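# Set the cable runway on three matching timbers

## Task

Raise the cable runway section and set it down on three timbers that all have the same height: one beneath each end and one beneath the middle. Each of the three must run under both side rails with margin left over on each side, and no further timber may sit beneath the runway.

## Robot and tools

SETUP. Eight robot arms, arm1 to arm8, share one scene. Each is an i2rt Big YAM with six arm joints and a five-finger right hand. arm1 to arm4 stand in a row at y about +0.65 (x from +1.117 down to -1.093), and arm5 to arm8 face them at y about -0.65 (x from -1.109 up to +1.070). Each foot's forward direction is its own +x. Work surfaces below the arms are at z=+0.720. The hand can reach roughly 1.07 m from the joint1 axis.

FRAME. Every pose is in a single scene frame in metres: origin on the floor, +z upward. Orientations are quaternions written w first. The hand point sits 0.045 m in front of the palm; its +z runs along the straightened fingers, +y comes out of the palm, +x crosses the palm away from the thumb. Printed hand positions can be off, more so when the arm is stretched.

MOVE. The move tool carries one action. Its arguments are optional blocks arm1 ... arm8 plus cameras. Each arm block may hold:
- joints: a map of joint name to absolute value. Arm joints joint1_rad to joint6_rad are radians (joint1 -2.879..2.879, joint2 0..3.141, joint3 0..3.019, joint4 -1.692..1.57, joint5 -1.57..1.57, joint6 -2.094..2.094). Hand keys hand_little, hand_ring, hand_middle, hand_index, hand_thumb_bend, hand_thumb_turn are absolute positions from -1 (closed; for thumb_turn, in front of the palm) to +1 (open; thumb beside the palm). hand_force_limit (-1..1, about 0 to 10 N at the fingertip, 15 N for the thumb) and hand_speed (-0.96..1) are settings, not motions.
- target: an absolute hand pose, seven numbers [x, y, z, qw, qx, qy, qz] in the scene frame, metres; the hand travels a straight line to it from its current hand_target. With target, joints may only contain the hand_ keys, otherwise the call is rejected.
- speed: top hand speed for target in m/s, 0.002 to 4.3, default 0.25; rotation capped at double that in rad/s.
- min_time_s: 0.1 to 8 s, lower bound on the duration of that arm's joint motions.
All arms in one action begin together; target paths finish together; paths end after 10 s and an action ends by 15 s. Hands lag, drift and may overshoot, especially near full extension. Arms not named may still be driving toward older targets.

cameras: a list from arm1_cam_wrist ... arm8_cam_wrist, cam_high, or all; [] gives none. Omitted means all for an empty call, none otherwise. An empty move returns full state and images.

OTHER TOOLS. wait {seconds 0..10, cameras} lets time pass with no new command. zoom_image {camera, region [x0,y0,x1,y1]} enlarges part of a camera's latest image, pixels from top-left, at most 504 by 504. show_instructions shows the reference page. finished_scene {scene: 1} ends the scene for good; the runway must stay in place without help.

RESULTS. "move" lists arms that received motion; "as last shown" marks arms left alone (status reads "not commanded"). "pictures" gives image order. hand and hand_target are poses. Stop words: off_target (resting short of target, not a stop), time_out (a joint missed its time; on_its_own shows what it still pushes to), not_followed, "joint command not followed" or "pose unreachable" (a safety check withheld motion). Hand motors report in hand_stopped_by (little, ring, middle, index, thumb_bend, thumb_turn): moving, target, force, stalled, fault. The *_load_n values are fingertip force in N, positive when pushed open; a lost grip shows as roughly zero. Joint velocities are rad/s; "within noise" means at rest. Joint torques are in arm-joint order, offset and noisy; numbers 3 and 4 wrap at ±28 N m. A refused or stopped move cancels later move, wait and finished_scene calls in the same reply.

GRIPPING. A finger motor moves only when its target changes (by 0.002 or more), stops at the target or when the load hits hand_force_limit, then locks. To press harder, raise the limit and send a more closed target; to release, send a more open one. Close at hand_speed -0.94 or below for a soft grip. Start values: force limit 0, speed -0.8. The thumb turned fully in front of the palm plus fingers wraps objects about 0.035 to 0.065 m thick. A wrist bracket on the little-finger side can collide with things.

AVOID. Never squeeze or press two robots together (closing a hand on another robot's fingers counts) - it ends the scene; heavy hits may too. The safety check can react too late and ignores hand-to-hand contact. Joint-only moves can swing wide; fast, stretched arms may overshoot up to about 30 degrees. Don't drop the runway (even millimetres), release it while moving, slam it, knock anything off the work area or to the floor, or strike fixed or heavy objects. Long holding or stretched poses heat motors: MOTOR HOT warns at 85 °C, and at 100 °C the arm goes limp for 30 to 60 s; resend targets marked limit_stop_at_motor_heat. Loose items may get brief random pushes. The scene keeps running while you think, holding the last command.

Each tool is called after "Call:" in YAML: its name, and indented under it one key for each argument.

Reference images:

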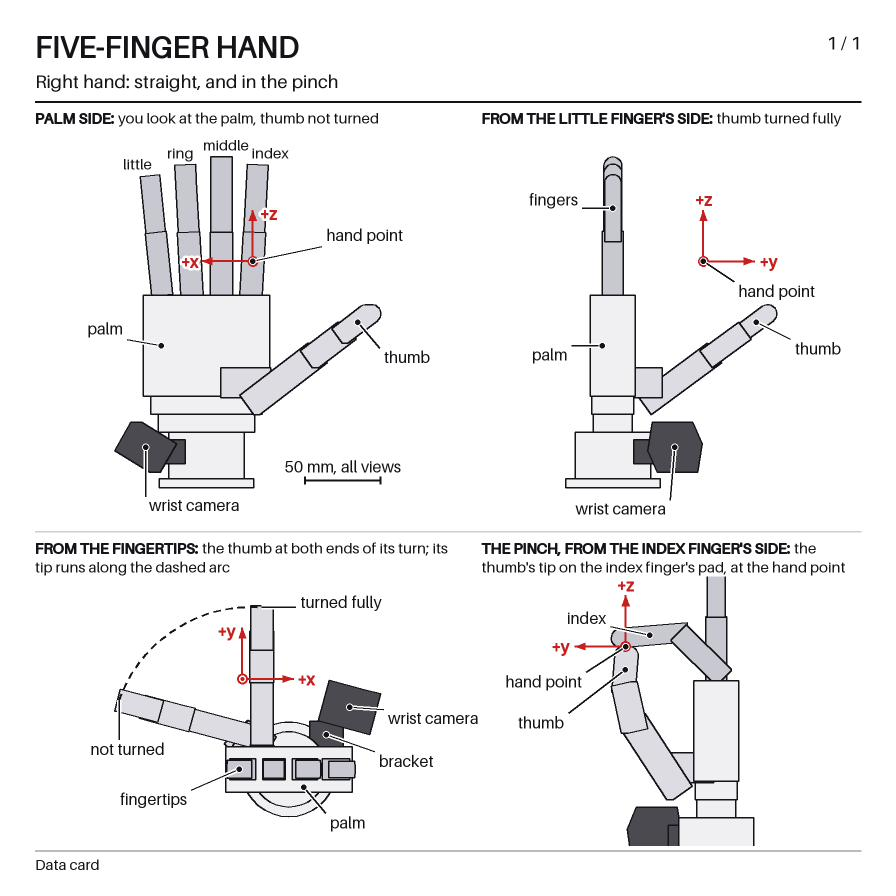

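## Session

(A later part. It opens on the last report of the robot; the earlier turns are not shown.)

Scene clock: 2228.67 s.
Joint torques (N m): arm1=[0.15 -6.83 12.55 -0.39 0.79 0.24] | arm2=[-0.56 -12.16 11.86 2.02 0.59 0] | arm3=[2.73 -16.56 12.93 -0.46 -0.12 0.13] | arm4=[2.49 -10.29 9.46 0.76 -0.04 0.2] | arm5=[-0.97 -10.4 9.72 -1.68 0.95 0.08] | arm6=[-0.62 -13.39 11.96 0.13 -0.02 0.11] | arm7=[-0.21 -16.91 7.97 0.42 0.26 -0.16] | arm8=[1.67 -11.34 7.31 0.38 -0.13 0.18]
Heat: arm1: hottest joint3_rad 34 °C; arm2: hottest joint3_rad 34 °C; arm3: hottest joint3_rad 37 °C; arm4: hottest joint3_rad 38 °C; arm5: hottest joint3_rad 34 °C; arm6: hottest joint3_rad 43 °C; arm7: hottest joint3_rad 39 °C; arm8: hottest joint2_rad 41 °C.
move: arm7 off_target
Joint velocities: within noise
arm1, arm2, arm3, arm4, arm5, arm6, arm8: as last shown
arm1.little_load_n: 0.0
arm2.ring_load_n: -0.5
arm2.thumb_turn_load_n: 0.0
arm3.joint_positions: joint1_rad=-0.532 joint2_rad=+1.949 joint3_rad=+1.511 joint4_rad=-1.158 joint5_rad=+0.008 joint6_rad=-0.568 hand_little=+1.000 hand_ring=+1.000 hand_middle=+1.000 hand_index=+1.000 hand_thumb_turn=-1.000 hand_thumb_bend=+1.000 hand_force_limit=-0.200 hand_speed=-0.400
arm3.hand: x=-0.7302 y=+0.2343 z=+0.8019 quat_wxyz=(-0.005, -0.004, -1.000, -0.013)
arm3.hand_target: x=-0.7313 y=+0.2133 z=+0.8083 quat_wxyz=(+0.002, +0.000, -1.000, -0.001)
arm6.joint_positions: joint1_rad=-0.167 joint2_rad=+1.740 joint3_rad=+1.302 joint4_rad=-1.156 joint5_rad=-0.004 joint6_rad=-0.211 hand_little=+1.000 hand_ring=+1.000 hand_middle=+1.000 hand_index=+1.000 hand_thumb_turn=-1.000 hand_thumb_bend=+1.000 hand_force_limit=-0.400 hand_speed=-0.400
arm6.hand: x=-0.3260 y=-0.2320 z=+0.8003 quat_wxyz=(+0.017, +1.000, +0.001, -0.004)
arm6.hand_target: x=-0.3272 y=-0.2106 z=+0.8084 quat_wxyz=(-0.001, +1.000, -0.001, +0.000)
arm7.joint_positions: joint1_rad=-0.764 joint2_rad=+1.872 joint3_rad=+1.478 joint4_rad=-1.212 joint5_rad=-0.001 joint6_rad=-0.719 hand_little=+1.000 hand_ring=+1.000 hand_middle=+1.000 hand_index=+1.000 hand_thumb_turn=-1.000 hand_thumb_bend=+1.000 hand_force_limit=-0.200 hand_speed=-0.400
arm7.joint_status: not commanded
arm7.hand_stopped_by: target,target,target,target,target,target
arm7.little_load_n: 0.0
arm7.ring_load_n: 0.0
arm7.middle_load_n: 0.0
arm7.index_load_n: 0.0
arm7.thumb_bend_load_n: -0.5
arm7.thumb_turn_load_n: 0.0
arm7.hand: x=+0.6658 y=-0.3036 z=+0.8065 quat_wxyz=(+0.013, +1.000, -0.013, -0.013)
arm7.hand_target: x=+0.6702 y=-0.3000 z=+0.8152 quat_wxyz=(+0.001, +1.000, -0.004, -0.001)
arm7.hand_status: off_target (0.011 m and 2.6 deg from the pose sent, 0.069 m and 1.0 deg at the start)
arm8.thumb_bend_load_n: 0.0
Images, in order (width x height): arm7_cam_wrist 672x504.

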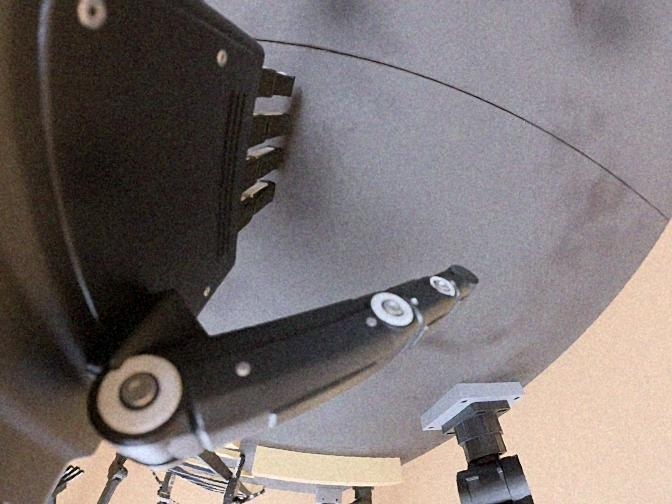

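Call:
move:
  arm7: {"target": [0.735, -0.29, 0.805, 0, 1, 0, 0], "speed": 0.15}

Call:
move:
  arm7: {"target": [0.735, -0.218, 0.808, 0, 1, 0, 0], "speed": 0.08}
  cameras: ["cam_high", "arm7_cam_wrist"]

Call:
zoom_image:
  camera: "cam_high"
  region: [180, 200, 260, 300]

Scene clock: 2237.13 s.
Joint torques (N m): arm1=[-0.21 -6.77 12.48 -0.35 0.79 0.25] | arm2=[-0.32 -11.81 11.95 1.99 0.55 -0.05] | arm3=[2.49 -16.26 12.94 -0.38 -0.11 0.13] | arm4=[2.61 -10.46 9.5 0.65 -0.07 0.21] | arm5=[-0.97 -10.4 9.72 -1.69 0.95 0.08] | arm6=[-0.62 -13.27 11.93 0.12 -0.01 0.12] | arm7=[-0.5 -15.79 11.38 -0.51 0.25 -0.14] | arm8=[1.73 -11.28 7.31 0.35 -0.13 0.18]
Heat: arm1: hottest joint3_rad 34 °C; arm2: hottest joint3_rad 34 °C; arm3: hottest joint3_rad 37 °C; arm4: hottest joint3_rad 38 °C; arm5: hottest joint3_rad 34 °C; arm6: hottest joint3_rad 43 °C; arm7: hottest joint2_rad 39 °C; arm8: hottest joint2_rad 41 °C.
move: arm7 off_target
Joint velocities: within noise
arm1, arm2, arm3, arm4, arm5, arm6, arm8: as last shown
arm1.ring_load_n: -0.5
arm1.middle_load_n: -0.5
arm1.index_load_n: -0.5
arm2.ring_load_n: 0.0
arm2.middle_load_n: -0.5
arm2.thumb_bend_load_n: -0.5
arm6.little_load_n: -0.5
arm6.ring_load_n: 0.0
arm6.middle_load_n: -0.5
arm6.thumb_bend_load_n: -0.5
arm7.joint_positions: joint1_rad=-0.828 joint2_rad=+1.974 joint3_rad=+1.625 joint4_rad=-1.228 joint5_rad=-0.001 joint6_rad=-0.792 hand_little=+1.000 hand_ring=+1.000 hand_middle=+1.000 hand_index=+1.000 hand_thumb_turn=-1.000 hand_thumb_bend=+1.000 hand_force_limit=-0.200 hand_speed=-0.400
arm7.joint_status: not commanded
arm7.hand_stopped_by: target,target,target,target,target,target
arm7.little_load_n: 0.0
arm7.ring_load_n: 0.0
arm7.middle_load_n: 0.0
arm7.index_load_n: 0.0
arm7.thumb_bend_load_n: 0.0
arm7.thumb_turn_load_n: 0.0
arm7.hand: x=+0.7254 y=-0.2956 z=+0.8003 quat_wxyz=(+0.003, +1.000, -0.009, -0.004)
arm7.hand_target: x=+0.7349 y=-0.2898 z=+0.8048 quat_wxyz=(-0.001, +1.000, +0.000, +0.001)
arm7.hand_status: off_target (0.012 m and 1.1 deg from the pose sent, 0.071 m and 2.6 deg at the start)
pictures: none

Scene clock: 2238.73 s.
Joint torques (N m): arm1=[-0.09 -6.83 12.55 -0.36 0.8 0.23] | arm2=[-0.32 -12.34 11.92 2.04 0.57 -0.03] | arm3=[2.73 -16.38 12.9 -0.43 -0.11 0.12] | arm4=[2.49 -10.34 9.5 0.76 -0.08 0.23] | arm5=[-1.03 -10.4 9.7 -1.69 0.94 0.09] | arm6=[-0.56 -13.27 11.96 0.14 -0.02 0.11] | arm7=[0.56 -17.67 12.1 -0.43 0.21 0.26] | arm8=[1.73 -11.34 7.32 0.35 -0.14 0.18]
Heat: arm1: hottest joint3_rad 34 °C; arm2: hottest joint3_rad 34 °C; arm3: hottest joint3_rad 37 °C; arm4: hottest joint3_rad 38 °C; arm5: hottest joint3_rad 34 °C; arm6: hottest joint3_rad 43 °C; arm7: hottest joint2_rad 39 °C; arm8: hottest joint2_rad 41 °C.
move: arm7 off_target
Joint velocities: within noise
arm1.joint_positions: joint1_rad=+0.389 joint2_rad=+1.337 joint3_rad=+1.269 joint4_rad=-1.672 joint5_rad=+0.784 joint6_rad=+1.871 hand_little=+1.000 hand_ring=+1.000 hand_middle=+1.000 hand_index=+1.000 hand_thumb_turn=-1.000 hand_thumb_bend=+1.000 hand_force_limit=+0.000 hand_speed=+0.200
arm1.joint_status: not commanded
arm1.hand_stopped_by: target,target,target,target,target,target
arm1.little_load_n: 0.0
arm1.ring_load_n: 0.0
arm1.middle_load_n: 0.0
arm1.index_load_n: 0.0
arm1.thumb_bend_load_n: 0.0
arm1.thumb_turn_load_n: 0.0
arm1.hand: x=+1.1526 y=+0.2596 z=+0.9729 quat_wxyz=(+0.241, -0.611, -0.689, +0.306)
arm1.hand_target: x=+1.1513 y=+0.2502 z=+0.9989 quat_wxyz=(+0.221, -0.627, -0.675, +0.320)
arm1.hand_status: not commanded
arm2.joint_positions: joint1_rad=-0.977 joint2_rad=+1.659 joint3_rad=+1.331 joint4_rad=-0.498 joint5_rad=+0.420 joint6_rad=+0.382 hand_little=+1.000 hand_ring=+1.000 hand_middle=+1.000 hand_index=+1.000 hand_thumb_turn=-1.000 hand_thumb_bend=+1.000 hand_force_limit=+0.000 hand_speed=+0.200
arm2.joint_status: not commanded
arm2.hand_stopped_by: target,target,target,target,target,target
arm2.little_load_n: 0.0
arm2.ring_load_n: -0.5
arm2.middle_load_n: -0.5
arm2.index_load_n: 0.0
arm2.thumb_bend_load_n: 0.0
arm2.thumb_turn_load_n: 0.0
arm2.hand: x=-0.2051 y=+0.3322 z=+0.9584 quat_wxyz=(+0.294, -0.639, -0.651, +0.285)
arm2.hand_target: x=-0.2197 y=+0.3202 z=+0.9696 quat_wxyz=(+0.297, -0.640, -0.642, +0.301)
arm2.hand_status: not commanded
arm3, arm6: as last shown
arm4.joint_positions: joint1_rad=+0.235 joint2_rad=+1.472 joint3_rad=+1.491 joint4_rad=-1.593 joint5_rad=+0.016 joint6_rad=-1.389 hand_little=+1.000 hand_ring=+1.000 hand_middle=+1.000 hand_index=+1.000 hand_thumb_turn=-1.000 hand_thumb_bend=+1.000 hand_force_limit=-0.200 hand_speed=-0.400
arm4.joint_status: not commanded
arm4.hand_stopped_by: target,target,target,target,target,target
arm4.little_load_n: 0.0
arm4.ring_load_n: 0.0
arm4.middle_load_n: 0.0
arm4.index_load_n: 0.0
arm4.thumb_bend_load_n: 0.0
arm4.thumb_turn_load_n: 0.0
arm4.hand: x=-1.0753 y=+0.2473 z=+1.0172 quat_wxyz=(-0.003, +0.713, -0.701, -0.005)
arm4.hand_target: x=-1.0702 y=+0.2493 z=+1.0200 quat_wxyz=(+0.000, +0.710, -0.704, +0.000)
arm4.hand_status: not commanded
arm5.joint_positions: joint1_rad=+0.323 joint2_rad=+1.417 joint3_rad=+1.162 joint4_rad=-1.685 joint5_rad=+0.793 joint6_rad=+2.052 hand_little=+1.000 hand_ring=+1.000 hand_middle=+1.000 hand_index=+1.000 hand_thumb_turn=-1.000 hand_thumb_bend=+1.000 hand_force_limit=+0.000 hand_speed=+0.200
arm5.joint_status: not commanded
arm5.hand_stopped_by: target,target,target,target,target,target
arm5.little_load_n: 0.0
arm5.ring_load_n: 0.0
arm5.middle_load_n: 0.0
arm5.index_load_n: 0.0
arm5.thumb_bend_load_n: 0.0
arm5.thumb_turn_load_n: 0.0
arm5.hand: x=-1.1333 y=-0.2629 z=+0.9829 quat_wxyz=(-0.292, +0.655, -0.632, +0.293)
arm5.hand_target: x=-1.1316 y=-0.2492 z=+0.9993 quat_wxyz=(-0.299, +0.644, -0.644, +0.284)
arm5.hand_status: not commanded
arm6.middle_load_n: -1.0
arm6.thumb_bend_load_n: 0.0
arm7.joint_positions: joint1_rad=-0.762 joint2_rad=+2.104 joint3_rad=+1.852 joint4_rad=-1.333 joint5_rad=+0.006 joint6_rad=-0.760 hand_little=+1.000 hand_ring=+1.000 hand_middle=+1.000 hand_index=+1.000 hand_thumb_turn=-1.000 hand_thumb_bend=+1.000 hand_force_limit=-0.200 hand_speed=-0.400
arm7.joint_status: not commanded
arm7.hand_stopped_by: target,target,target,target,target,target
arm7.little_load_n: -0.5
arm7.ring_load_n: 0.0
arm7.middle_load_n: -1.5
arm7.index_load_n: 0.0
arm7.thumb_bend_load_n: 0.0
arm7.thumb_turn_load_n: 0.0
arm7.hand: x=+0.7339 y=-0.2344 z=+0.8061 quat_wxyz=(+0.008, +1.000, +0.008, -0.003)
arm7.hand_target: x=+0.7360 y=-0.2195 z=+0.8082 quat_wxyz=(+0.002, +1.000, +0.004, +0.003)
arm7.hand_status: off_target (0.017 m and 1.4 deg from the pose sent, 0.079 m and 1.1 deg at the start)
arm8.joint_positions: joint1_rad=+0.114 joint2_rad=+1.472 joint3_rad=+1.479 joint4_rad=-1.578 joint5_rad=+0.007 joint6_rad=-1.513 hand_little=+1.000 hand_ring=+1.000 hand_middle=+1.000 hand_index=+1.000 hand_thumb_turn=-1.000 hand_thumb_bend=+1.000 hand_force_limit=-0.200 hand_speed=-0.400
arm8.joint_status: not commanded
arm8.hand_stopped_by: target,target,target,target,target,target
arm8.little_load_n: -0.5
arm8.ring_load_n: 0.0
arm8.middle_load_n: 0.0
arm8.index_load_n: 0.0
arm8.thumb_bend_load_n: -0.5
arm8.thumb_turn_load_n: 0.0
arm8.hand: x=+1.1045 y=-0.2478 z=+1.0196 quat_wxyz=(+0.002, +0.704, +0.710, +0.001)
arm8.hand_target: x=+1.1000 y=-0.2499 z=+1.0200 quat_wxyz=(+0.000, +0.707, +0.707, +0.000)
arm8.hand_status: not commanded
pictures: arm7_cam_wrist, cam_high
Images, in order (width x height): arm7_cam_wrist 672x504, cam_high 672x504.

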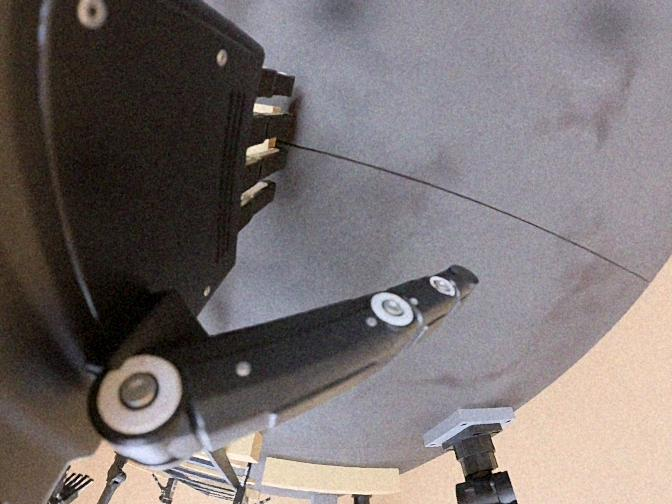

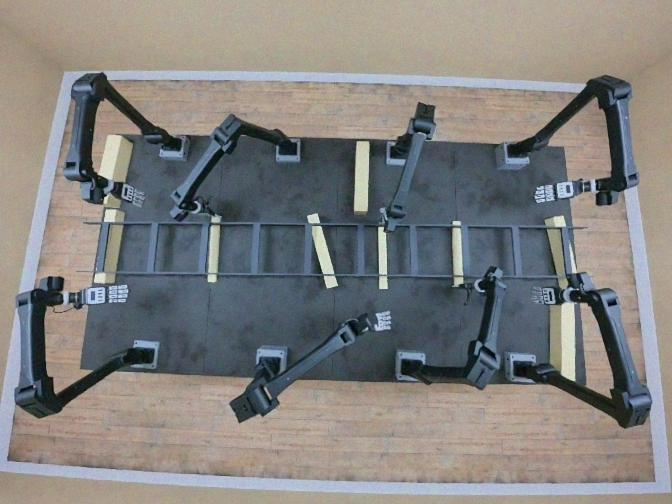

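Scaled by 5.040.

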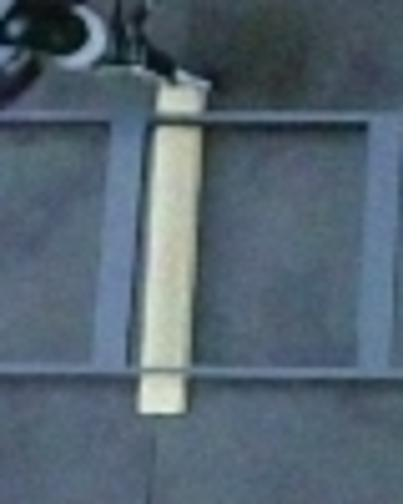

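Call:
move:
  arm7: {"target": [0.735, -0.192, 0.806, 0, 1, 0, 0], "speed": 0.08}
  cameras: ["cam_high"]

Call:
zoom_image:
  camera: "cam_high"
  region: [160, 190, 260, 300]

Scene clock: 2276.37 s.
Joint torques (N m): arm1=[-0.09 -6.71 12.55 -0.39 0.79 0.24] | arm2=[-0.26 -12.28 11.92 2.13 0.58 -0.02] | arm3=[2.73 -16.32 12.93 -0.44 -0.11 0.12] | arm4=[2.32 -10.4 9.5 0.8 -0.1 0.26] | arm5=[-0.97 -10.4 9.72 -1.69 0.95 0.08] | arm6=[-0.62 -13.33 11.92 0.12 -0.01 0.11] | arm7=[0.73 -18.61 12.16 -0.34 -0.03 0.25] | arm8=[1.73 -11.28 7.32 0.36 -0.13 0.18]
Heat: arm1: hottest joint3_rad 34 °C; arm2: hottest joint3_rad 34 °C; arm3: hottest joint3_rad 37 °C; arm4: hottest joint3_rad 38 °C; arm5: hottest joint3_rad 34 °C; arm6: hottest joint3_rad 43 °C; arm7: hottest joint2_rad 40 °C; arm8: hottest joint2_rad 40 °C.
move: arm7 off_target
Joint velocities: within noise
arm1, arm2, arm3, arm4, arm5, arm6, arm8: as last shown
arm2.little_load_n: -0.5
arm2.ring_load_n: 0.0
arm2.middle_load_n: 0.0
arm4.little_load_n: -0.5
arm4.thumb_bend_load_n: -0.5
arm6.little_load_n: -1.0
arm7.joint_positions: joint1_rad=-0.738 joint2_rad=+2.161 joint3_rad=+1.949 joint4_rad=-1.370 joint5_rad=+0.006 joint6_rad=-0.726 hand_little=+1.000 hand_ring=+1.000 hand_middle=+1.000 hand_index=+1.000 hand_thumb_turn=-1.000 hand_thumb_bend=+1.000 hand_force_limit=-0.200 hand_speed=-0.400
arm7.joint_status: not commanded
arm7.hand_stopped_by: target,target,target,target,target,target
arm7.little_load_n: 0.0
arm7.ring_load_n: 0.0
arm7.middle_load_n: -1.5
arm7.index_load_n: 0.0
arm7.thumb_bend_load_n: 0.0
arm7.thumb_turn_load_n: -0.5
arm7.hand: x=+0.7357 y=-0.2084 z=+0.8061 quat_wxyz=(+0.007, +1.000, +0.003, -0.002)
arm7.hand_target: x=+0.7345 y=-0.1925 z=+0.8060 quat_wxyz=(+0.000, +1.000, +0.000, +0.000)
arm7.hand_status: off_target (0.016 m and 0.9 deg from the pose sent, 0.042 m and 1.4 deg at the start)
arm8.little_load_n: 0.0
arm8.thumb_bend_load_n: 0.0
Images, in order (width x height): cam_high 672x504.

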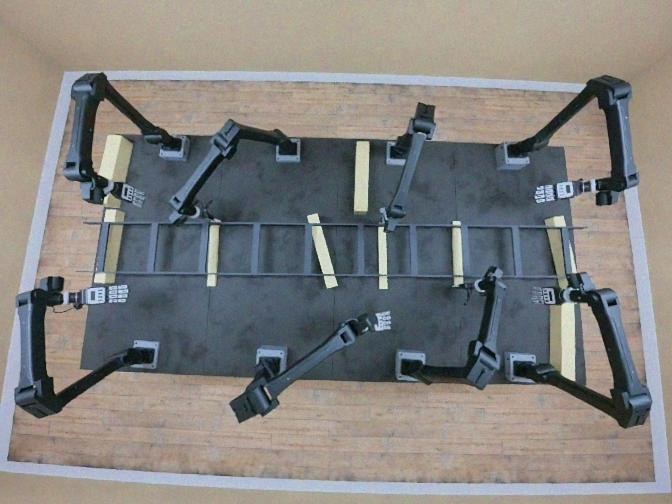

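Scaled by 4.582.

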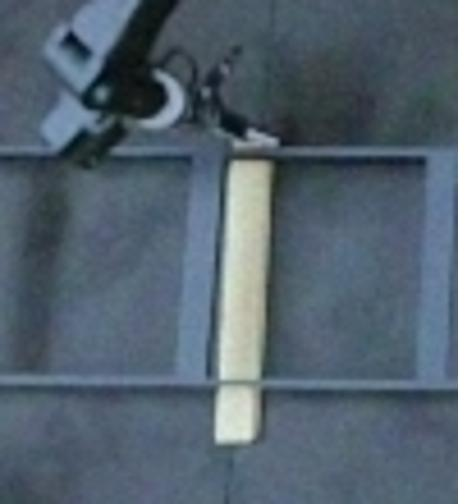

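Call:
move:
  arm3: {"target": [-0.731, 0.178, 0.810, 0, 0, 1, 0], "speed": 0.08}
  arm7: {"target": [0.735, -0.30, 0.83, 0, 1, 0, 0], "speed": 0.2}
  arm6: {"target": [-0.327, -0.30, 0.83, 0, 1, 0, 0], "speed": 0.2}
  cameras: ["cam_high"]

Call:
zoom_image:
  camera: "cam_high"
  region: [350, 195, 490, 305]

Scene clock: 2299.97 s.
Joint torques (N m): arm1=[0.03 -6.48 12.52 -0.34 0.77 0.24] | arm2=[-0.38 -12.34 11.84 2.03 0.55 -0.05] | arm3=[2.55 -17.73 13.2 -0.5 -0.37 0.13] | arm4=[1.79 -10.64 9.68 0.68 -0.06 0.24] | arm5=[-0.97 -10.4 9.72 -1.69 0.95 0.08] | arm6=[-2.08 -12.98 7.51 0.24 -0.02 -0.15] | arm7=[-0.03 -18.67 8.24 0.38 0.09 -0.15] | arm8=[1.73 -11.34 7.31 0.35 -0.13 0.18]
Heat: arm1: hottest joint3_rad 34 °C; arm2: hottest joint3_rad 35 °C; arm3: hottest joint3_rad 37 °C; arm4: hottest joint3_rad 38 °C; arm5: hottest joint3_rad 35 °C; arm6: hottest joint3_rad 43 °C; arm7: hottest joint2_rad 40 °C; arm8: hottest joint2_rad 40 °C.
move: arm3 off_target; arm6 done; arm7 off_target
Joint velocities: within noise
arm1, arm2, arm4, arm5, arm8: as last shown
arm2.little_load_n: 0.0
arm3.joint_positions: joint1_rad=-0.500 joint2_rad=+2.021 joint3_rad=+1.628 joint4_rad=-1.204 joint5_rad=+0.008 joint6_rad=-0.541 hand_little=+1.000 hand_ring=+1.000 hand_middle=+1.000 hand_index=+1.000 hand_thumb_turn=-1.000 hand_thumb_bend=+1.000 hand_force_limit=-0.200 hand_speed=-0.400
arm3.joint_status: not commanded
arm3.hand_stopped_by: target,target,target,target,target,target
arm3.little_load_n: 0.5
arm3.ring_load_n: -0.5
arm3.middle_load_n: 0.0
arm3.index_load_n: 0.0
arm3.thumb_bend_load_n: 0.0
arm3.thumb_turn_load_n: 0.0
arm3.hand: x=-0.7307 y=+0.1992 z=+0.8025 quat_wxyz=(-0.005, -0.002, -1.000, -0.013)
arm3.hand_target: x=-0.7308 y=+0.1785 z=+0.8101 quat_wxyz=(+0.000, +0.000, -1.000, +0.001)
arm3.hand_status: off_target (0.023 m and 1.6 deg from the pose sent, 0.057 m and 1.7 deg at the start)
arm4.little_load_n: 0.0
arm4.index_load_n: 0.5
arm4.thumb_bend_load_n: 0.0
arm6.joint_positions: joint1_rad=-0.192 joint2_rad=+1.537 joint3_rad=+1.120 joint4_rad=-1.156 joint5_rad=-0.004 joint6_rad=-0.225 hand_little=+1.000 hand_ring=+1.000 hand_middle=+1.000 hand_index=+1.000 hand_thumb_turn=-1.000 hand_thumb_bend=+1.000 hand_force_limit=-0.400 hand_speed=-0.400
arm6.joint_status: not commanded
arm6.hand_stopped_by: target,target,target,target,target,target
arm6.little_load_n: 0.0
arm6.ring_load_n: 0.0
arm6.middle_load_n: 0.0
arm6.index_load_n: 0.0
arm6.thumb_bend_load_n: 0.0
arm6.thumb_turn_load_n: 0.0
arm6.hand: x=-0.3304 y=-0.2989 z=+0.8258 quat_wxyz=(+0.006, +1.000, -0.004, -0.002)
arm6.hand_target: x=-0.3270 y=-0.3003 z=+0.8300 quat_wxyz=(+0.001, +1.000, +0.000, +0.000)
arm6.hand_status: done (0.006 m and 0.9 deg from the pose sent, 0.074 m and 2.0 deg at the start)
arm7.joint_positions: joint1_rad=-0.846 joint2_rad=+1.972 joint3_rad=+1.672 joint4_rad=-1.304 joint5_rad=-0.003 joint6_rad=-0.797 hand_little=+1.000 hand_ring=+1.000 hand_middle=+1.000 hand_index=+1.000 hand_thumb_turn=-1.000 hand_thumb_bend=+1.000 hand_force_limit=-0.200 hand_speed=-0.400
arm7.joint_status: not commanded
arm7.hand_stopped_by: target,target,target,target,target,target
arm7.little_load_n: 0.0
arm7.ring_load_n: 0.0
arm7.middle_load_n: 0.0
arm7.index_load_n: 0.0
arm7.thumb_bend_load_n: 0.0
arm7.thumb_turn_load_n: 0.0
arm7.hand: x=+0.7308 y=-0.3038 z=+0.8204 quat_wxyz=(+0.011, +1.000, -0.016, -0.013)
arm7.hand_target: x=+0.7338 y=-0.2987 z=+0.8301 quat_wxyz=(-0.003, +1.000, -0.004, -0.002)
arm7.hand_status: off_target (0.011 m and 2.7 deg from the pose sent, 0.095 m and 0.9 deg at the start)
Images, in order (width x height): cam_high 672x504.

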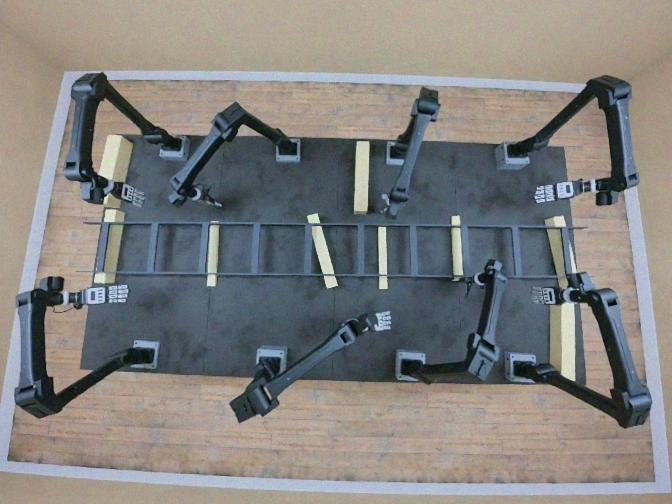

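Scaled by 3.600.

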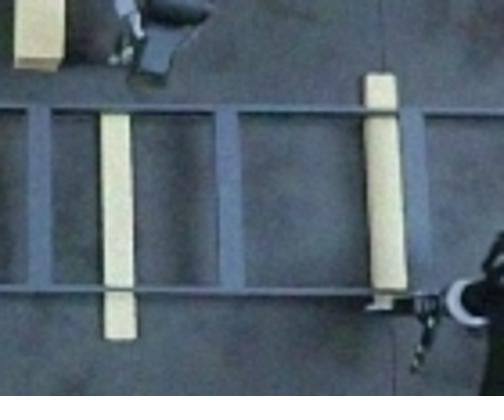

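Call:
move:
  arm3: {"target": [-0.74, 0.36, 0.98, 0, 0, 1, 0], "speed": 0.25}
  arm6: {"target": [-0.33, -0.36, 0.98, 0, 1, 0, 0], "speed": 0.25}
  arm7: {"target": [0.70, -0.36, 0.98, 0, 1, 0, 0], "speed": 0.25}
  arm1: {"target": [0.76, 0.26, 0.90, -0.2988, 0.6409, 0.6409, -0.2988], "speed": 0.3}
  arm5: {"target": [-0.80, -0.30, 0.90, -0.2988, 0.6409, -0.6409, 0.2988], "speed": 0.3}
  arm2: {"target": [-0.25, 0.26, 0.90, -0.2988, 0.6409, 0.6409, -0.2988], "speed": 0.2}
  cameras: ["cam_high", "arm1_cam_wrist", "arm2_cam_wrist", "arm5_cam_wrist"]

Scene clock: 2319.47 s.
Joint torques (N m): arm1=[0.38 -7.71 9.52 2.17 0.33 -0.15] | arm2=[0.32 -14.8 11.29 2.22 0.58 0] | arm3=[-0.03 -13.98 9.5 -0.58 -0.32 -0.07] | arm4=[2.84 -10.64 9.4 0.77 -0.09 0.24] | arm5=[-1.08 -10.58 5.85 2.02 0.43 -0.14] | arm6=[-2.26 -9.93 12.6 -0.39 0 -0.15] | arm7=[-1.14 -15.09 11.97 -0.57 0.33 -0.13] | arm8=[1.73 -11.34 7.31 0.36 -0.13 0.18]
Heat: arm1: hottest joint3_rad 34 °C; arm2: hottest joint3_rad 35 °C; arm3: hottest joint3_rad 37 °C; arm4: hottest joint3_rad 38 °C; arm5: hottest joint3_rad 35 °C; arm6: hottest joint3_rad 40 °C; arm7: hottest joint2_rad 40 °C; arm8: hottest joint2_rad 40 °C.
move: arm1 off_target; arm2 off_target; arm3 done; arm5 done; arm6 off_target; arm7 off_target
Joint velocities: within noise
arm1.joint_positions: joint1_rad=-0.548 joint2_rad=+1.439 joint3_rad=+1.111 joint4_rad=-0.698 joint5_rad=+0.689 joint6_rad=+0.788 hand_little=+1.000 hand_ring=+1.000 hand_middle=+1.000 hand_index=+1.000 hand_thumb_turn=-1.000 hand_thumb_bend=+1.000 hand_force_limit=+0.000 hand_speed=+0.200
arm1.joint_status: not commanded
arm1.hand_stopped_by: target,target,target,target,target,target
arm1.little_load_n: 0.0
arm1.ring_load_n: 0.0
arm1.middle_load_n: 0.0
arm1.index_load_n: 0.0
arm1.thumb_bend_load_n: 0.0
arm1.thumb_turn_load_n: 0.0
arm1.hand: x=+0.7667 y=+0.2665 z=+0.8904 quat_wxyz=(+0.300, -0.645, -0.642, +0.285)
arm1.hand_target: x=+0.7601 y=+0.2605 z=+0.9000 quat_wxyz=(+0.299, -0.642, -0.640, +0.299)
arm1.hand_status: off_target (0.013 m and 1.7 deg from the pose sent, 0.399 m and 9.3 deg at the start)
arm2.joint_positions: joint1_rad=-0.926 joint2_rad=+1.863 joint3_rad=+1.435 joint4_rad=-0.421 joint5_rad=+0.465 joint6_rad=+0.431 hand_little=+1.000 hand_ring=+1.000 hand_middle=+1.000 hand_index=+1.000 hand_thumb_turn=-1.000 hand_thumb_bend=+1.000 hand_force_limit=+0.000 hand_speed=+0.200
arm2.joint_status: not commanded
arm2.hand_stopped_by: target,target,target,target,target,target
arm2.little_load_n: 0.0
arm2.ring_load_n: 0.0
arm2.middle_load_n: 0.0
arm2.index_load_n: 0.0
arm2.thumb_bend_load_n: 0.0
arm2.thumb_turn_load_n: 0.0
arm2.hand: x=-0.2377 y=+0.2780 z=+0.8935 quat_wxyz=(+0.297, -0.643, -0.648, +0.281)
arm2.hand_target: x=-0.2487 y=+0.2605 z=+0.9001 quat_wxyz=(+0.298, -0.641, -0.641, +0.299)
arm2.hand_status: off_target (0.023 m and 2.2 deg from the pose sent, 0.103 m and 2.0 deg at the start)
arm3.joint_positions: joint1_rad=-0.684 joint2_rad=+1.578 joint3_rad=+1.478 joint4_rad=-1.468 joint5_rad=+0.000 joint6_rad=-0.728 hand_little=+1.000 hand_ring=+1.000 hand_middle=+1.000 hand_index=+1.000 hand_thumb_turn=-1.000 hand_thumb_bend=+1.000 hand_force_limit=-0.200 hand_speed=-0.400
arm3.joint_status: not commanded
arm3.hand_stopped_by: target,target,target,target,target,target
arm3.little_load_n: -0.5
arm3.ring_load_n: 0.0
arm3.middle_load_n: 0.5
arm3.index_load_n: 0.0
arm3.thumb_bend_load_n: 0.0
arm3.thumb_turn_load_n: 0.0
arm3.hand: x=-0.7379 y=+0.3534 z=+0.9751 quat_wxyz=(+0.000, -0.001, -1.000, +0.001)
arm3.hand_target: x=-0.7388 y=+0.3591 z=+0.9798 quat_wxyz=(-0.003, +0.000, -1.000, +0.002)
arm3.hand_status: done (0.008 m and 0.2 deg from the pose sent, 0.240 m and 1.6 deg at the start)
arm4, arm8: as last shown
arm4.index_load_n: 0.0
arm5.joint_positions: joint1_rad=-0.586 joint2_rad=+1.331 joint3_rad=+0.830 joint4_rad=-0.516 joint5_rad=+0.712 joint6_rad=+0.800 hand_little=+1.000 hand_ring=+1.000 hand_middle=+1.000 hand_index=+1.000 hand_thumb_turn=-1.000 hand_thumb_bend=+1.000 hand_force_limit=+0.000 hand_speed=+0.200
arm5.joint_status: not commanded
arm5.hand_stopped_by: target,target,target,target,target,target
arm5.little_load_n: 0.0
arm5.ring_load_n: 0.0
arm5.middle_load_n: 0.0
arm5.index_load_n: 0.0
arm5.thumb_bend_load_n: 0.0
arm5.thumb_turn_load_n: 0.0
arm5.hand: x=-0.8051 y=-0.2980 z=+0.9012 quat_wxyz=(-0.294, +0.646, -0.638, +0.299)
arm5.hand_target: x=-0.8003 y=-0.3010 z=+0.9000 quat_wxyz=(-0.298, +0.643, -0.639, +0.300)
arm5.hand_status: done (0.006 m and 0.8 deg from the pose sent, 0.345 m and 2.1 deg at the start)
arm6.joint_positions: joint1_rad=-0.222 joint2_rad=+1.292 joint3_rad=+1.227 joint4_rad=-1.541 joint5_rad=-0.004 joint6_rad=-0.256 hand_little=+1.000 hand_ring=+1.000 hand_middle=+1.000 hand_index=+1.000 hand_thumb_turn=-1.000 hand_thumb_bend=+1.000 hand_force_limit=-0.400 hand_speed=-0.400
arm6.joint_status: not commanded
arm6.hand_stopped_by: target,target,target,target,target,target
arm6.little_load_n: 0.0
arm6.ring_load_n: 0.0
arm6.middle_load_n: 0.0
arm6.index_load_n: 0.0
arm6.thumb_bend_load_n: 0.0
arm6.thumb_turn_load_n: 0.0
arm6.hand: x=-0.3365 y=-0.3689 z=+0.9609 quat_wxyz=(+0.022, +1.000, -0.004, -0.006)
arm6.hand_target: x=-0.3304 y=-0.3604 z=+0.9795 quat_wxyz=(-0.001, +1.000, +0.000, +0.000)
arm6.hand_status: off_target (0.022 m and 2.7 deg from the pose sent, 0.166 m and 0.9 deg at the start)
arm7.joint_positions: joint1_rad=-0.870 joint2_rad=+1.729 joint3_rad=+1.693 joint4_rad=-1.572 joint5_rad=-0.003 joint6_rad=-0.844 hand_little=+1.000 hand_ring=+1.000 hand_middle=+1.000 hand_index=+1.000 hand_thumb_turn=-1.000 hand_thumb_bend=+1.000 hand_force_limit=-0.200 hand_speed=-0.400
arm7.joint_status: not commanded
arm7.hand_stopped_by: target,target,target,target,target,target
arm7.little_load_n: -0.5
arm7.ring_load_n: 0.0
arm7.middle_load_n: 0.0
arm7.index_load_n: 0.0
arm7.thumb_bend_load_n: 0.0
arm7.thumb_turn_load_n: 0.0
arm7.hand: x=+0.6904 y=-0.3595 z=+0.9615 quat_wxyz=(+0.012, +1.000, -0.003, -0.015)
arm7.hand_target: x=+0.6994 y=-0.3604 z=+0.9798 quat_wxyz=(+0.000, +1.000, +0.000, +0.000)
arm7.hand_status: off_target (0.021 m and 2.2 deg from the pose sent, 0.172 m and 2.7 deg at the start)
pictures: arm1_cam_wrist, arm2_cam_wrist, arm5_cam_wrist, cam_high
Images, in order (width x height): arm1_cam_wrist 672x504, arm2_cam_wrist 672x504, arm5_cam_wrist 672x504, cam_high 672x504.

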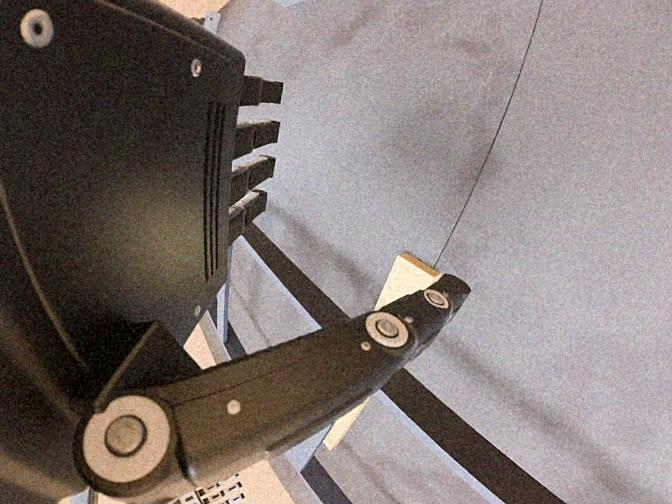

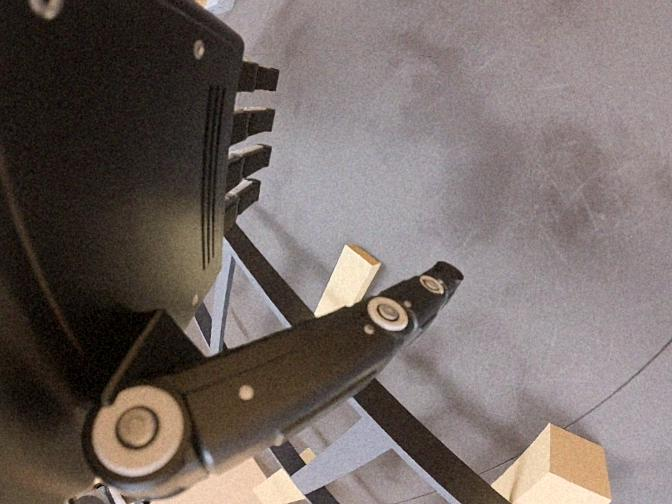

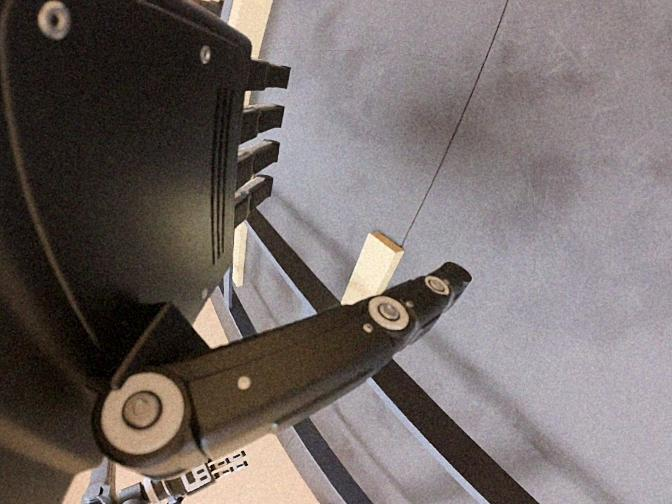

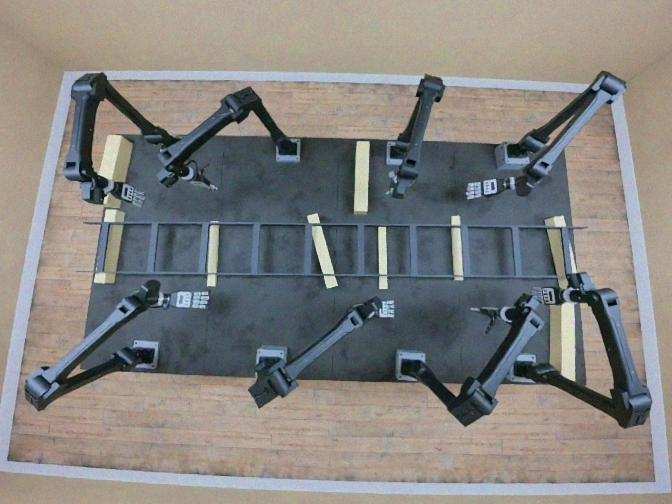

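Call:
zoom_image:
  camera: "arm1_cam_wrist"
  region: [240, 200, 540, 425]

Call:
zoom_image:
  camera: "arm2_cam_wrist"
  region: [240, 200, 540, 425]

Call:
zoom_image:
  camera: "arm5_cam_wrist"
  region: [240, 200, 540, 425]

Scaled by 1.680 from the camera's image (finer frame: 960x720).

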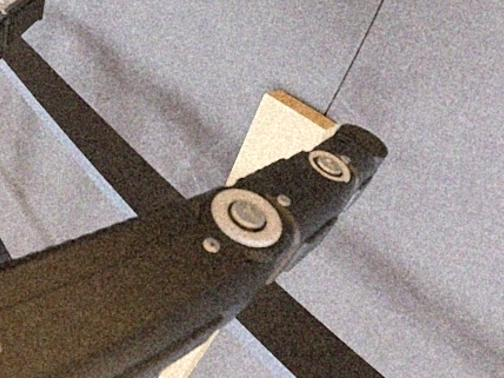

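Scaled by 1.680 from the camera's image (finer frame: 960x720).

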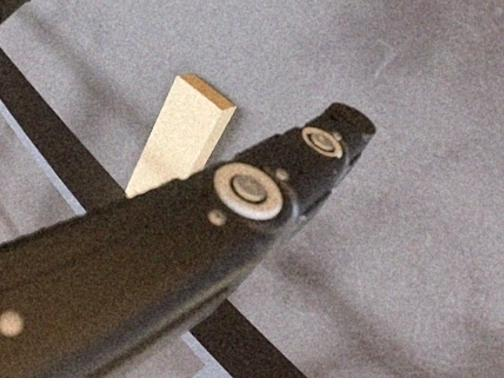

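Scaled by 1.680 from the camera's image (finer frame: 960x720).

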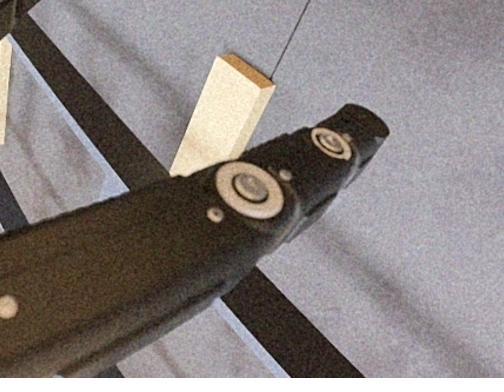

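Call:
move:
  arm1: {"target": [0.757, 0.185, 0.80, -0.2988, 0.6409, 0.6409, -0.2988], "speed": 0.12}
  arm5: {"target": [-0.742, -0.212, 0.80, -0.2988, 0.6409, -0.6409, 0.2988], "speed": 0.12}
  arm2: {"target": [-0.32, 0.175, 0.81, -0.2988, 0.6409, 0.6409, -0.2988], "speed": 0.12}
  cameras: ["arm1_cam_wrist", "arm2_cam_wrist", "arm5_cam_wrist"]

Scene clock: 2386.17 s.
Joint torques (N m): arm1=[1.49 -9.35 11.73 2.02 0.71 0.21] | arm2=[0.21 -18.43 11.26 1.14 0.63 0.01] | arm3=[-0.09 -14.1 9.44 -0.57 -0.32 -0.1] | arm4=[2.61 -10.29 9.5 0.76 -0.08 0.24] | arm5=[-1.08 -14.56 8.34 1.91 0.47 -0.12] | arm6=[-2.26 -9.88 12.62 -0.35 -0.01 -0.16] | arm7=[-1.14 -15.09 11.97 -0.57 0.33 -0.13] | arm8=[1.79 -11.34 7.32 0.36 -0.13 0.18]
Heat: arm1: hottest joint3_rad 33 °C; arm2: hottest joint3_rad 38 °C; arm3: hottest joint3_rad 35 °C; arm4: hottest joint3_rad 37 °C; arm5: hottest joint3_rad 32 °C; arm6: hottest joint3_rad 40 °C; arm7: hottest joint3_rad 40 °C; arm8: hottest joint2_rad 39 °C.
move: arm1 off_target; arm2 off_target; arm5 off_target
Joint velocities: within noise
arm1.joint_positions: joint1_rad=-0.482 joint2_rad=+1.704 joint3_rad=+1.123 joint4_rad=-0.528 joint5_rad=+0.719 joint6_rad=+0.834 hand_little=+1.000 hand_ring=+1.000 hand_middle=+1.000 hand_index=+1.000 hand_thumb_turn=-1.000 hand_thumb_bend=+1.000 hand_force_limit=+0.000 hand_speed=+0.200
arm1.joint_status: not commanded
arm1.hand_stopped_by: target,target,target,target,target,target
arm1.little_load_n: -0.5
arm1.ring_load_n: -0.5
arm1.middle_load_n: 0.0
arm1.index_load_n: 0.0
arm1.thumb_bend_load_n: 0.0
arm1.thumb_turn_load_n: 0.0
arm1.hand: x=+0.7687 y=+0.2129 z=+0.7792 quat_wxyz=(+0.307, -0.634, -0.659, +0.265)
arm1.hand_target: x=+0.7583 y=+0.1863 z=+0.8011 quat_wxyz=(+0.298, -0.641, -0.641, +0.299)
arm1.hand_status: off_target (0.037 m and 4.5 deg from the pose sent, 0.122 m and 1.7 deg at the start)
arm2.joint_positions: joint1_rad=-0.889 joint2_rad=+2.224 joint3_rad=+1.791 joint4_rad=-0.400 joint5_rad=+0.491 joint6_rad=+0.460 hand_little=+1.000 hand_ring=+1.000 hand_middle=+1.000 hand_index=+1.000 hand_thumb_turn=-1.000 hand_thumb_bend=+1.000 hand_force_limit=+0.000 hand_speed=+0.200
arm2.joint_status: not commanded
arm2.hand_stopped_by: target,target,target,target,target,target
arm2.little_load_n: 0.0
arm2.ring_load_n: 0.0
arm2.middle_load_n: 0.0
arm2.index_load_n: 0.0
arm2.thumb_bend_load_n: -0.5
arm2.thumb_turn_load_n: 0.0
arm2.hand: x=-0.3166 y=+0.1893 z=+0.8134 quat_wxyz=(+0.300, -0.641, -0.642, +0.295)
arm2.hand_target: x=-0.3194 y=+0.1756 z=+0.8101 quat_wxyz=(+0.299, -0.640, -0.641, +0.299)
arm2.hand_status: off_target (0.015 m and 0.5 deg from the pose sent, 0.156 m and 2.2 deg at the start)
arm3, arm4, arm6, arm7, arm8: as last shown
arm3.little_load_n: 0.0
arm3.middle_load_n: 0.0
arm5.joint_positions: joint1_rad=-0.590 joint2_rad=+1.747 joint3_rad=+0.952 joint4_rad=-0.267 joint5_rad=+0.710 joint6_rad=+0.800 hand_little=+1.000 hand_ring=+1.000 hand_middle=+1.000 hand_index=+1.000 hand_thumb_turn=-1.000 hand_thumb_bend=+1.000 hand_force_limit=+0.000 hand_speed=+0.200
arm5.joint_status: not commanded
arm5.hand_stopped_by: target,target,target,target,target,target
arm5.little_load_n: 0.0
arm5.ring_load_n: 0.0
arm5.middle_load_n: 0.0
arm5.index_load_n: 0.0
arm5.thumb_bend_load_n: 0.0
arm5.thumb_turn_load_n: 0.0
arm5.hand: x=-0.7627 y=-0.2318 z=+0.7837 quat_wxyz=(-0.274, +0.653, -0.637, +0.304)
arm5.hand_target: x=-0.7428 y=-0.2135 z=+0.8011 quat_wxyz=(-0.299, +0.641, -0.641, +0.300)
arm5.hand_status: off_target (0.033 m and 3.3 deg from the pose sent, 0.147 m and 0.8 deg at the start)
arm7.little_load_n: 0.0
arm8.thumb_bend_load_n: -0.5
Images, in order (width x height): arm1_cam_wrist 672x504, arm2_cam_wrist 672x504, arm5_cam_wrist 672x504.

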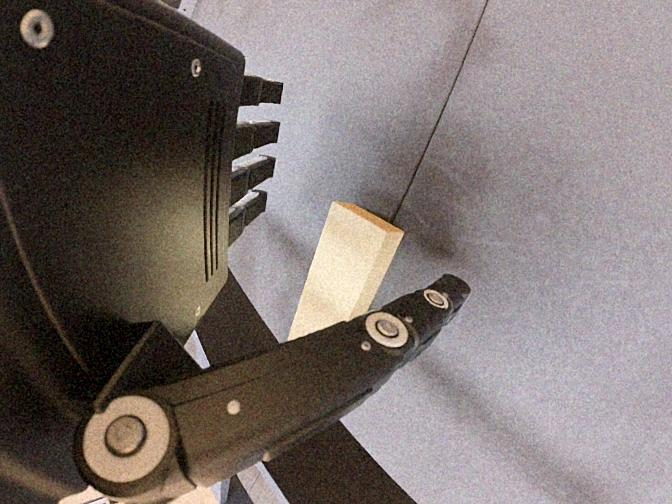

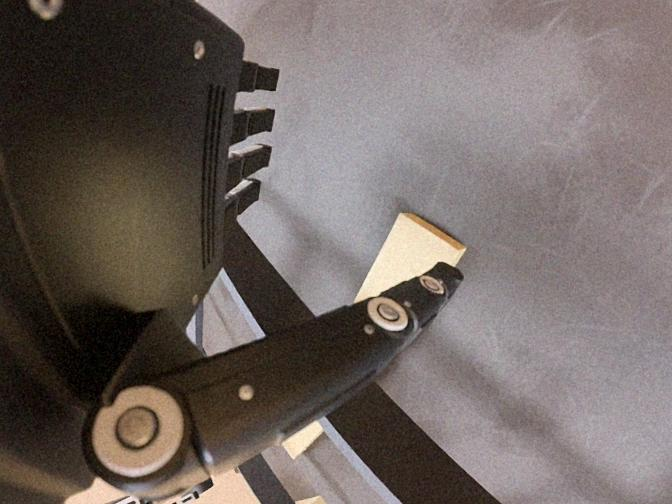

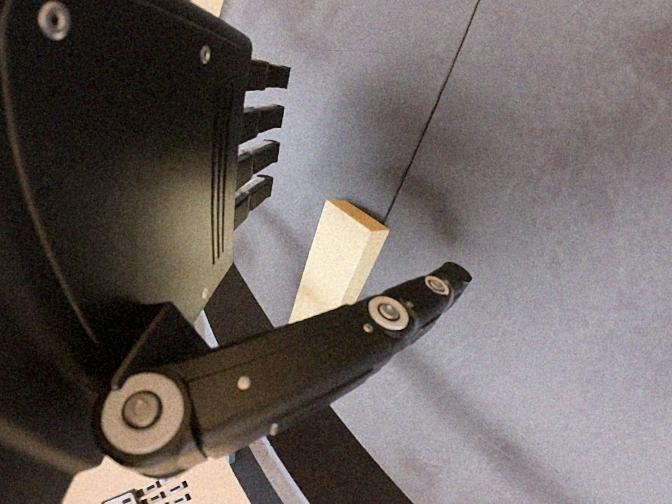

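Call:
move:
  arm1: {"target": [0.749, 0.162, 0.775, -0.2988, 0.6409, 0.6409, -0.2988], "speed": 0.06}
  arm5: {"target": [-0.722, -0.187, 0.770, -0.2988, 0.6409, -0.6409, 0.2988], "speed": 0.06}
  arm2: {"target": [-0.299, 0.163, 0.752, -0.2988, 0.6409, 0.6409, -0.2988], "speed": 0.06}
  cameras: ["arm1_cam_wrist", "arm2_cam_wrist", "arm5_cam_wrist"]

Scene clock: 2426.00 s.
Joint torques (N m): arm1=[1.38 -10.05 11.63 2.06 0.69 0.25] | arm2=[0.32 -18.32 7.64 2.28 0.61 -0.02] | arm3=[0.03 -14.04 9.5 -0.61 -0.33 -0.09] | arm4=[2.26 -10.05 9.63 0.69 -0.07 0.24] | arm5=[-1.14 -15.79 8.18 1.95 0.45 -0.13] | arm6=[-2.14 -9.93 12.64 -0.39 -0.01 -0.16] | arm7=[-1.2 -15.09 11.99 -0.57 0.33 -0.13] | arm8=[1.73 -11.34 7.31 0.36 -0.13 0.17]
Heat: arm1: hottest joint3_rad 34 °C; arm2: hottest joint3_rad 35 °C; arm3: hottest joint3_rad 35 °C; arm4: hottest joint3_rad 37 °C; arm5: hottest joint3_rad 34 °C; arm6: hottest joint3_rad 41 °C; arm7: hottest joint3_rad 40 °C; arm8: hottest joint2_rad 39 °C.
move: arm1 off_target; arm2 off_target; arm5 off_target
Joint velocities: within noise
arm1.joint_positions: joint1_rad=-0.475 joint2_rad=+1.790 joint3_rad=+1.173 joint4_rad=-0.497 joint5_rad=+0.726 joint6_rad=+0.841 hand_little=+1.000 hand_ring=+1.000 hand_middle=+1.000 hand_index=+1.000 hand_thumb_turn=-1.000 hand_thumb_bend=+1.000 hand_force_limit=+0.000 hand_speed=+0.200
arm1.joint_status: not commanded
arm1.hand_stopped_by: target,target,target,target,target,target
arm1.little_load_n: 0.0
arm1.ring_load_n: 0.0
arm1.middle_load_n: 0.0
arm1.index_load_n: 0.0
arm1.thumb_bend_load_n: 0.0
arm1.thumb_turn_load_n: 0.0
arm1.hand: x=+0.7597 y=+0.1916 z=+0.7564 quat_wxyz=(+0.309, -0.633, -0.658, +0.265)
arm1.hand_target: x=+0.7502 y=+0.1641 z=+0.7758 quat_wxyz=(+0.299, -0.640, -0.642, +0.298)
arm1.hand_status: off_target (0.037 m and 4.6 deg from the pose sent, 0.055 m and 4.5 deg at the start)
arm2.joint_positions: joint1_rad=-0.857 joint2_rad=+2.275 joint3_rad=+1.767 joint4_rad=-0.317 joint5_rad=+0.512 joint6_rad=+0.489 hand_little=+1.000 hand_ring=+1.000 hand_middle=+1.000 hand_index=+1.000 hand_thumb_turn=-1.000 hand_thumb_bend=+1.000 hand_force_limit=+0.000 hand_speed=+0.200
arm2.joint_status: not commanded
arm2.hand_stopped_by: target,target,target,target,target,target
arm2.little_load_n: 0.0
arm2.ring_load_n: 0.0
arm2.middle_load_n: 0.0
arm2.index_load_n: 0.0
arm2.thumb_bend_load_n: 0.0
arm2.thumb_turn_load_n: 0.0
arm2.hand: x=-0.3063 y=+0.1694 z=+0.7756 quat_wxyz=(+0.301, -0.642, -0.637, +0.304)
arm2.hand_target: x=-0.2985 y=+0.1636 z=+0.7523 quat_wxyz=(+0.299, -0.641, -0.641, +0.299)
arm2.hand_status: off_target (0.026 m and 0.8 deg from the pose sent, 0.069 m and 0.5 deg at the start)
arm3, arm4, arm6, arm7, arm8: as last shown
arm3.thumb_turn_load_n: -0.5
arm5.joint_positions: joint1_rad=-0.596 joint2_rad=+1.866 joint3_rad=+1.032 joint4_rad=-0.221 joint5_rad=+0.706 joint6_rad=+0.793 hand_little=+1.000 hand_ring=+1.000 hand_middle=+1.000 hand_index=+1.000 hand_thumb_turn=-1.000 hand_thumb_bend=+1.000 hand_force_limit=+0.000 hand_speed=+0.200
arm5.joint_status: not commanded
arm5.hand_stopped_by: target,target,target,target,target,target
arm5.little_load_n: 0.0
arm5.ring_load_n: 0.0
arm5.middle_load_n: 0.0
arm5.index_load_n: 0.0
arm5.thumb_bend_load_n: 0.0
arm5.thumb_turn_load_n: 0.0
arm5.hand: x=-0.7441 y=-0.2062 z=+0.7551 quat_wxyz=(-0.275, +0.654, -0.637, +0.303)
arm5.hand_target: x=-0.7228 y=-0.1884 z=+0.7710 quat_wxyz=(-0.299, +0.641, -0.641, +0.299)
arm5.hand_status: off_target (0.033 m and 3.2 deg from the pose sent, 0.062 m and 3.3 deg at the start)
arm7.little_load_n: 0.5
arm8.thumb_bend_load_n: 0.0
arm8.thumb_turn_load_n: -0.5
Images, in order (width x height): arm1_cam_wrist 672x504, arm2_cam_wrist 672x504, arm5_cam_wrist 672x504.

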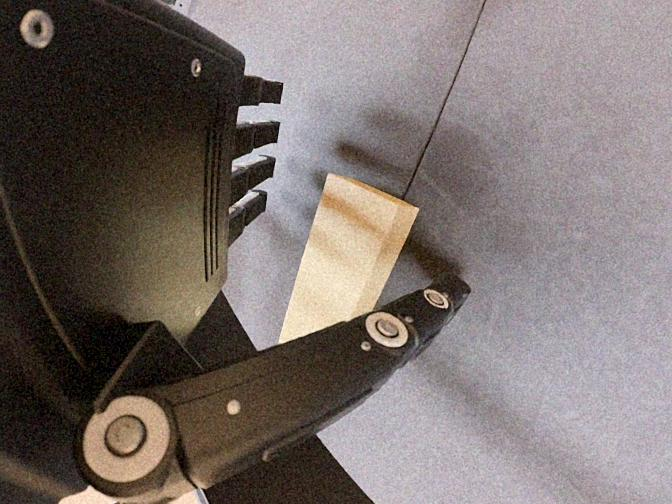

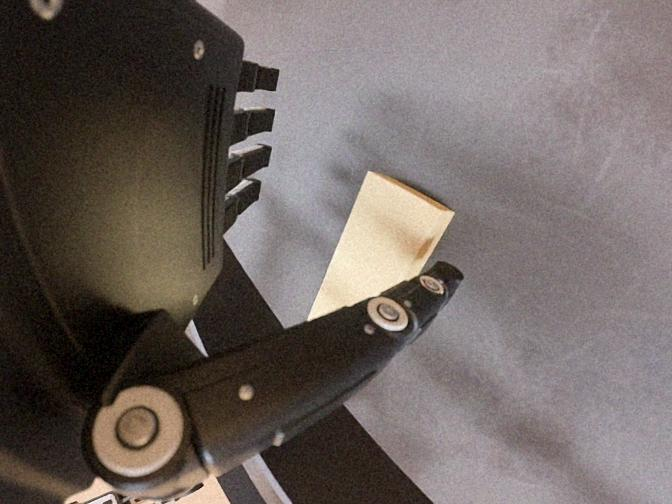

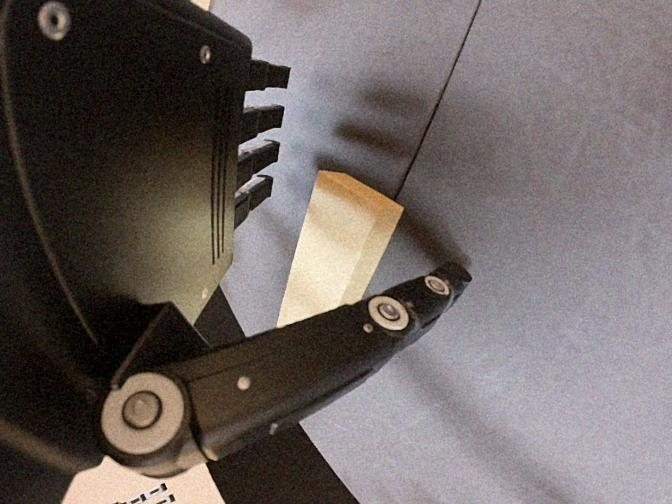

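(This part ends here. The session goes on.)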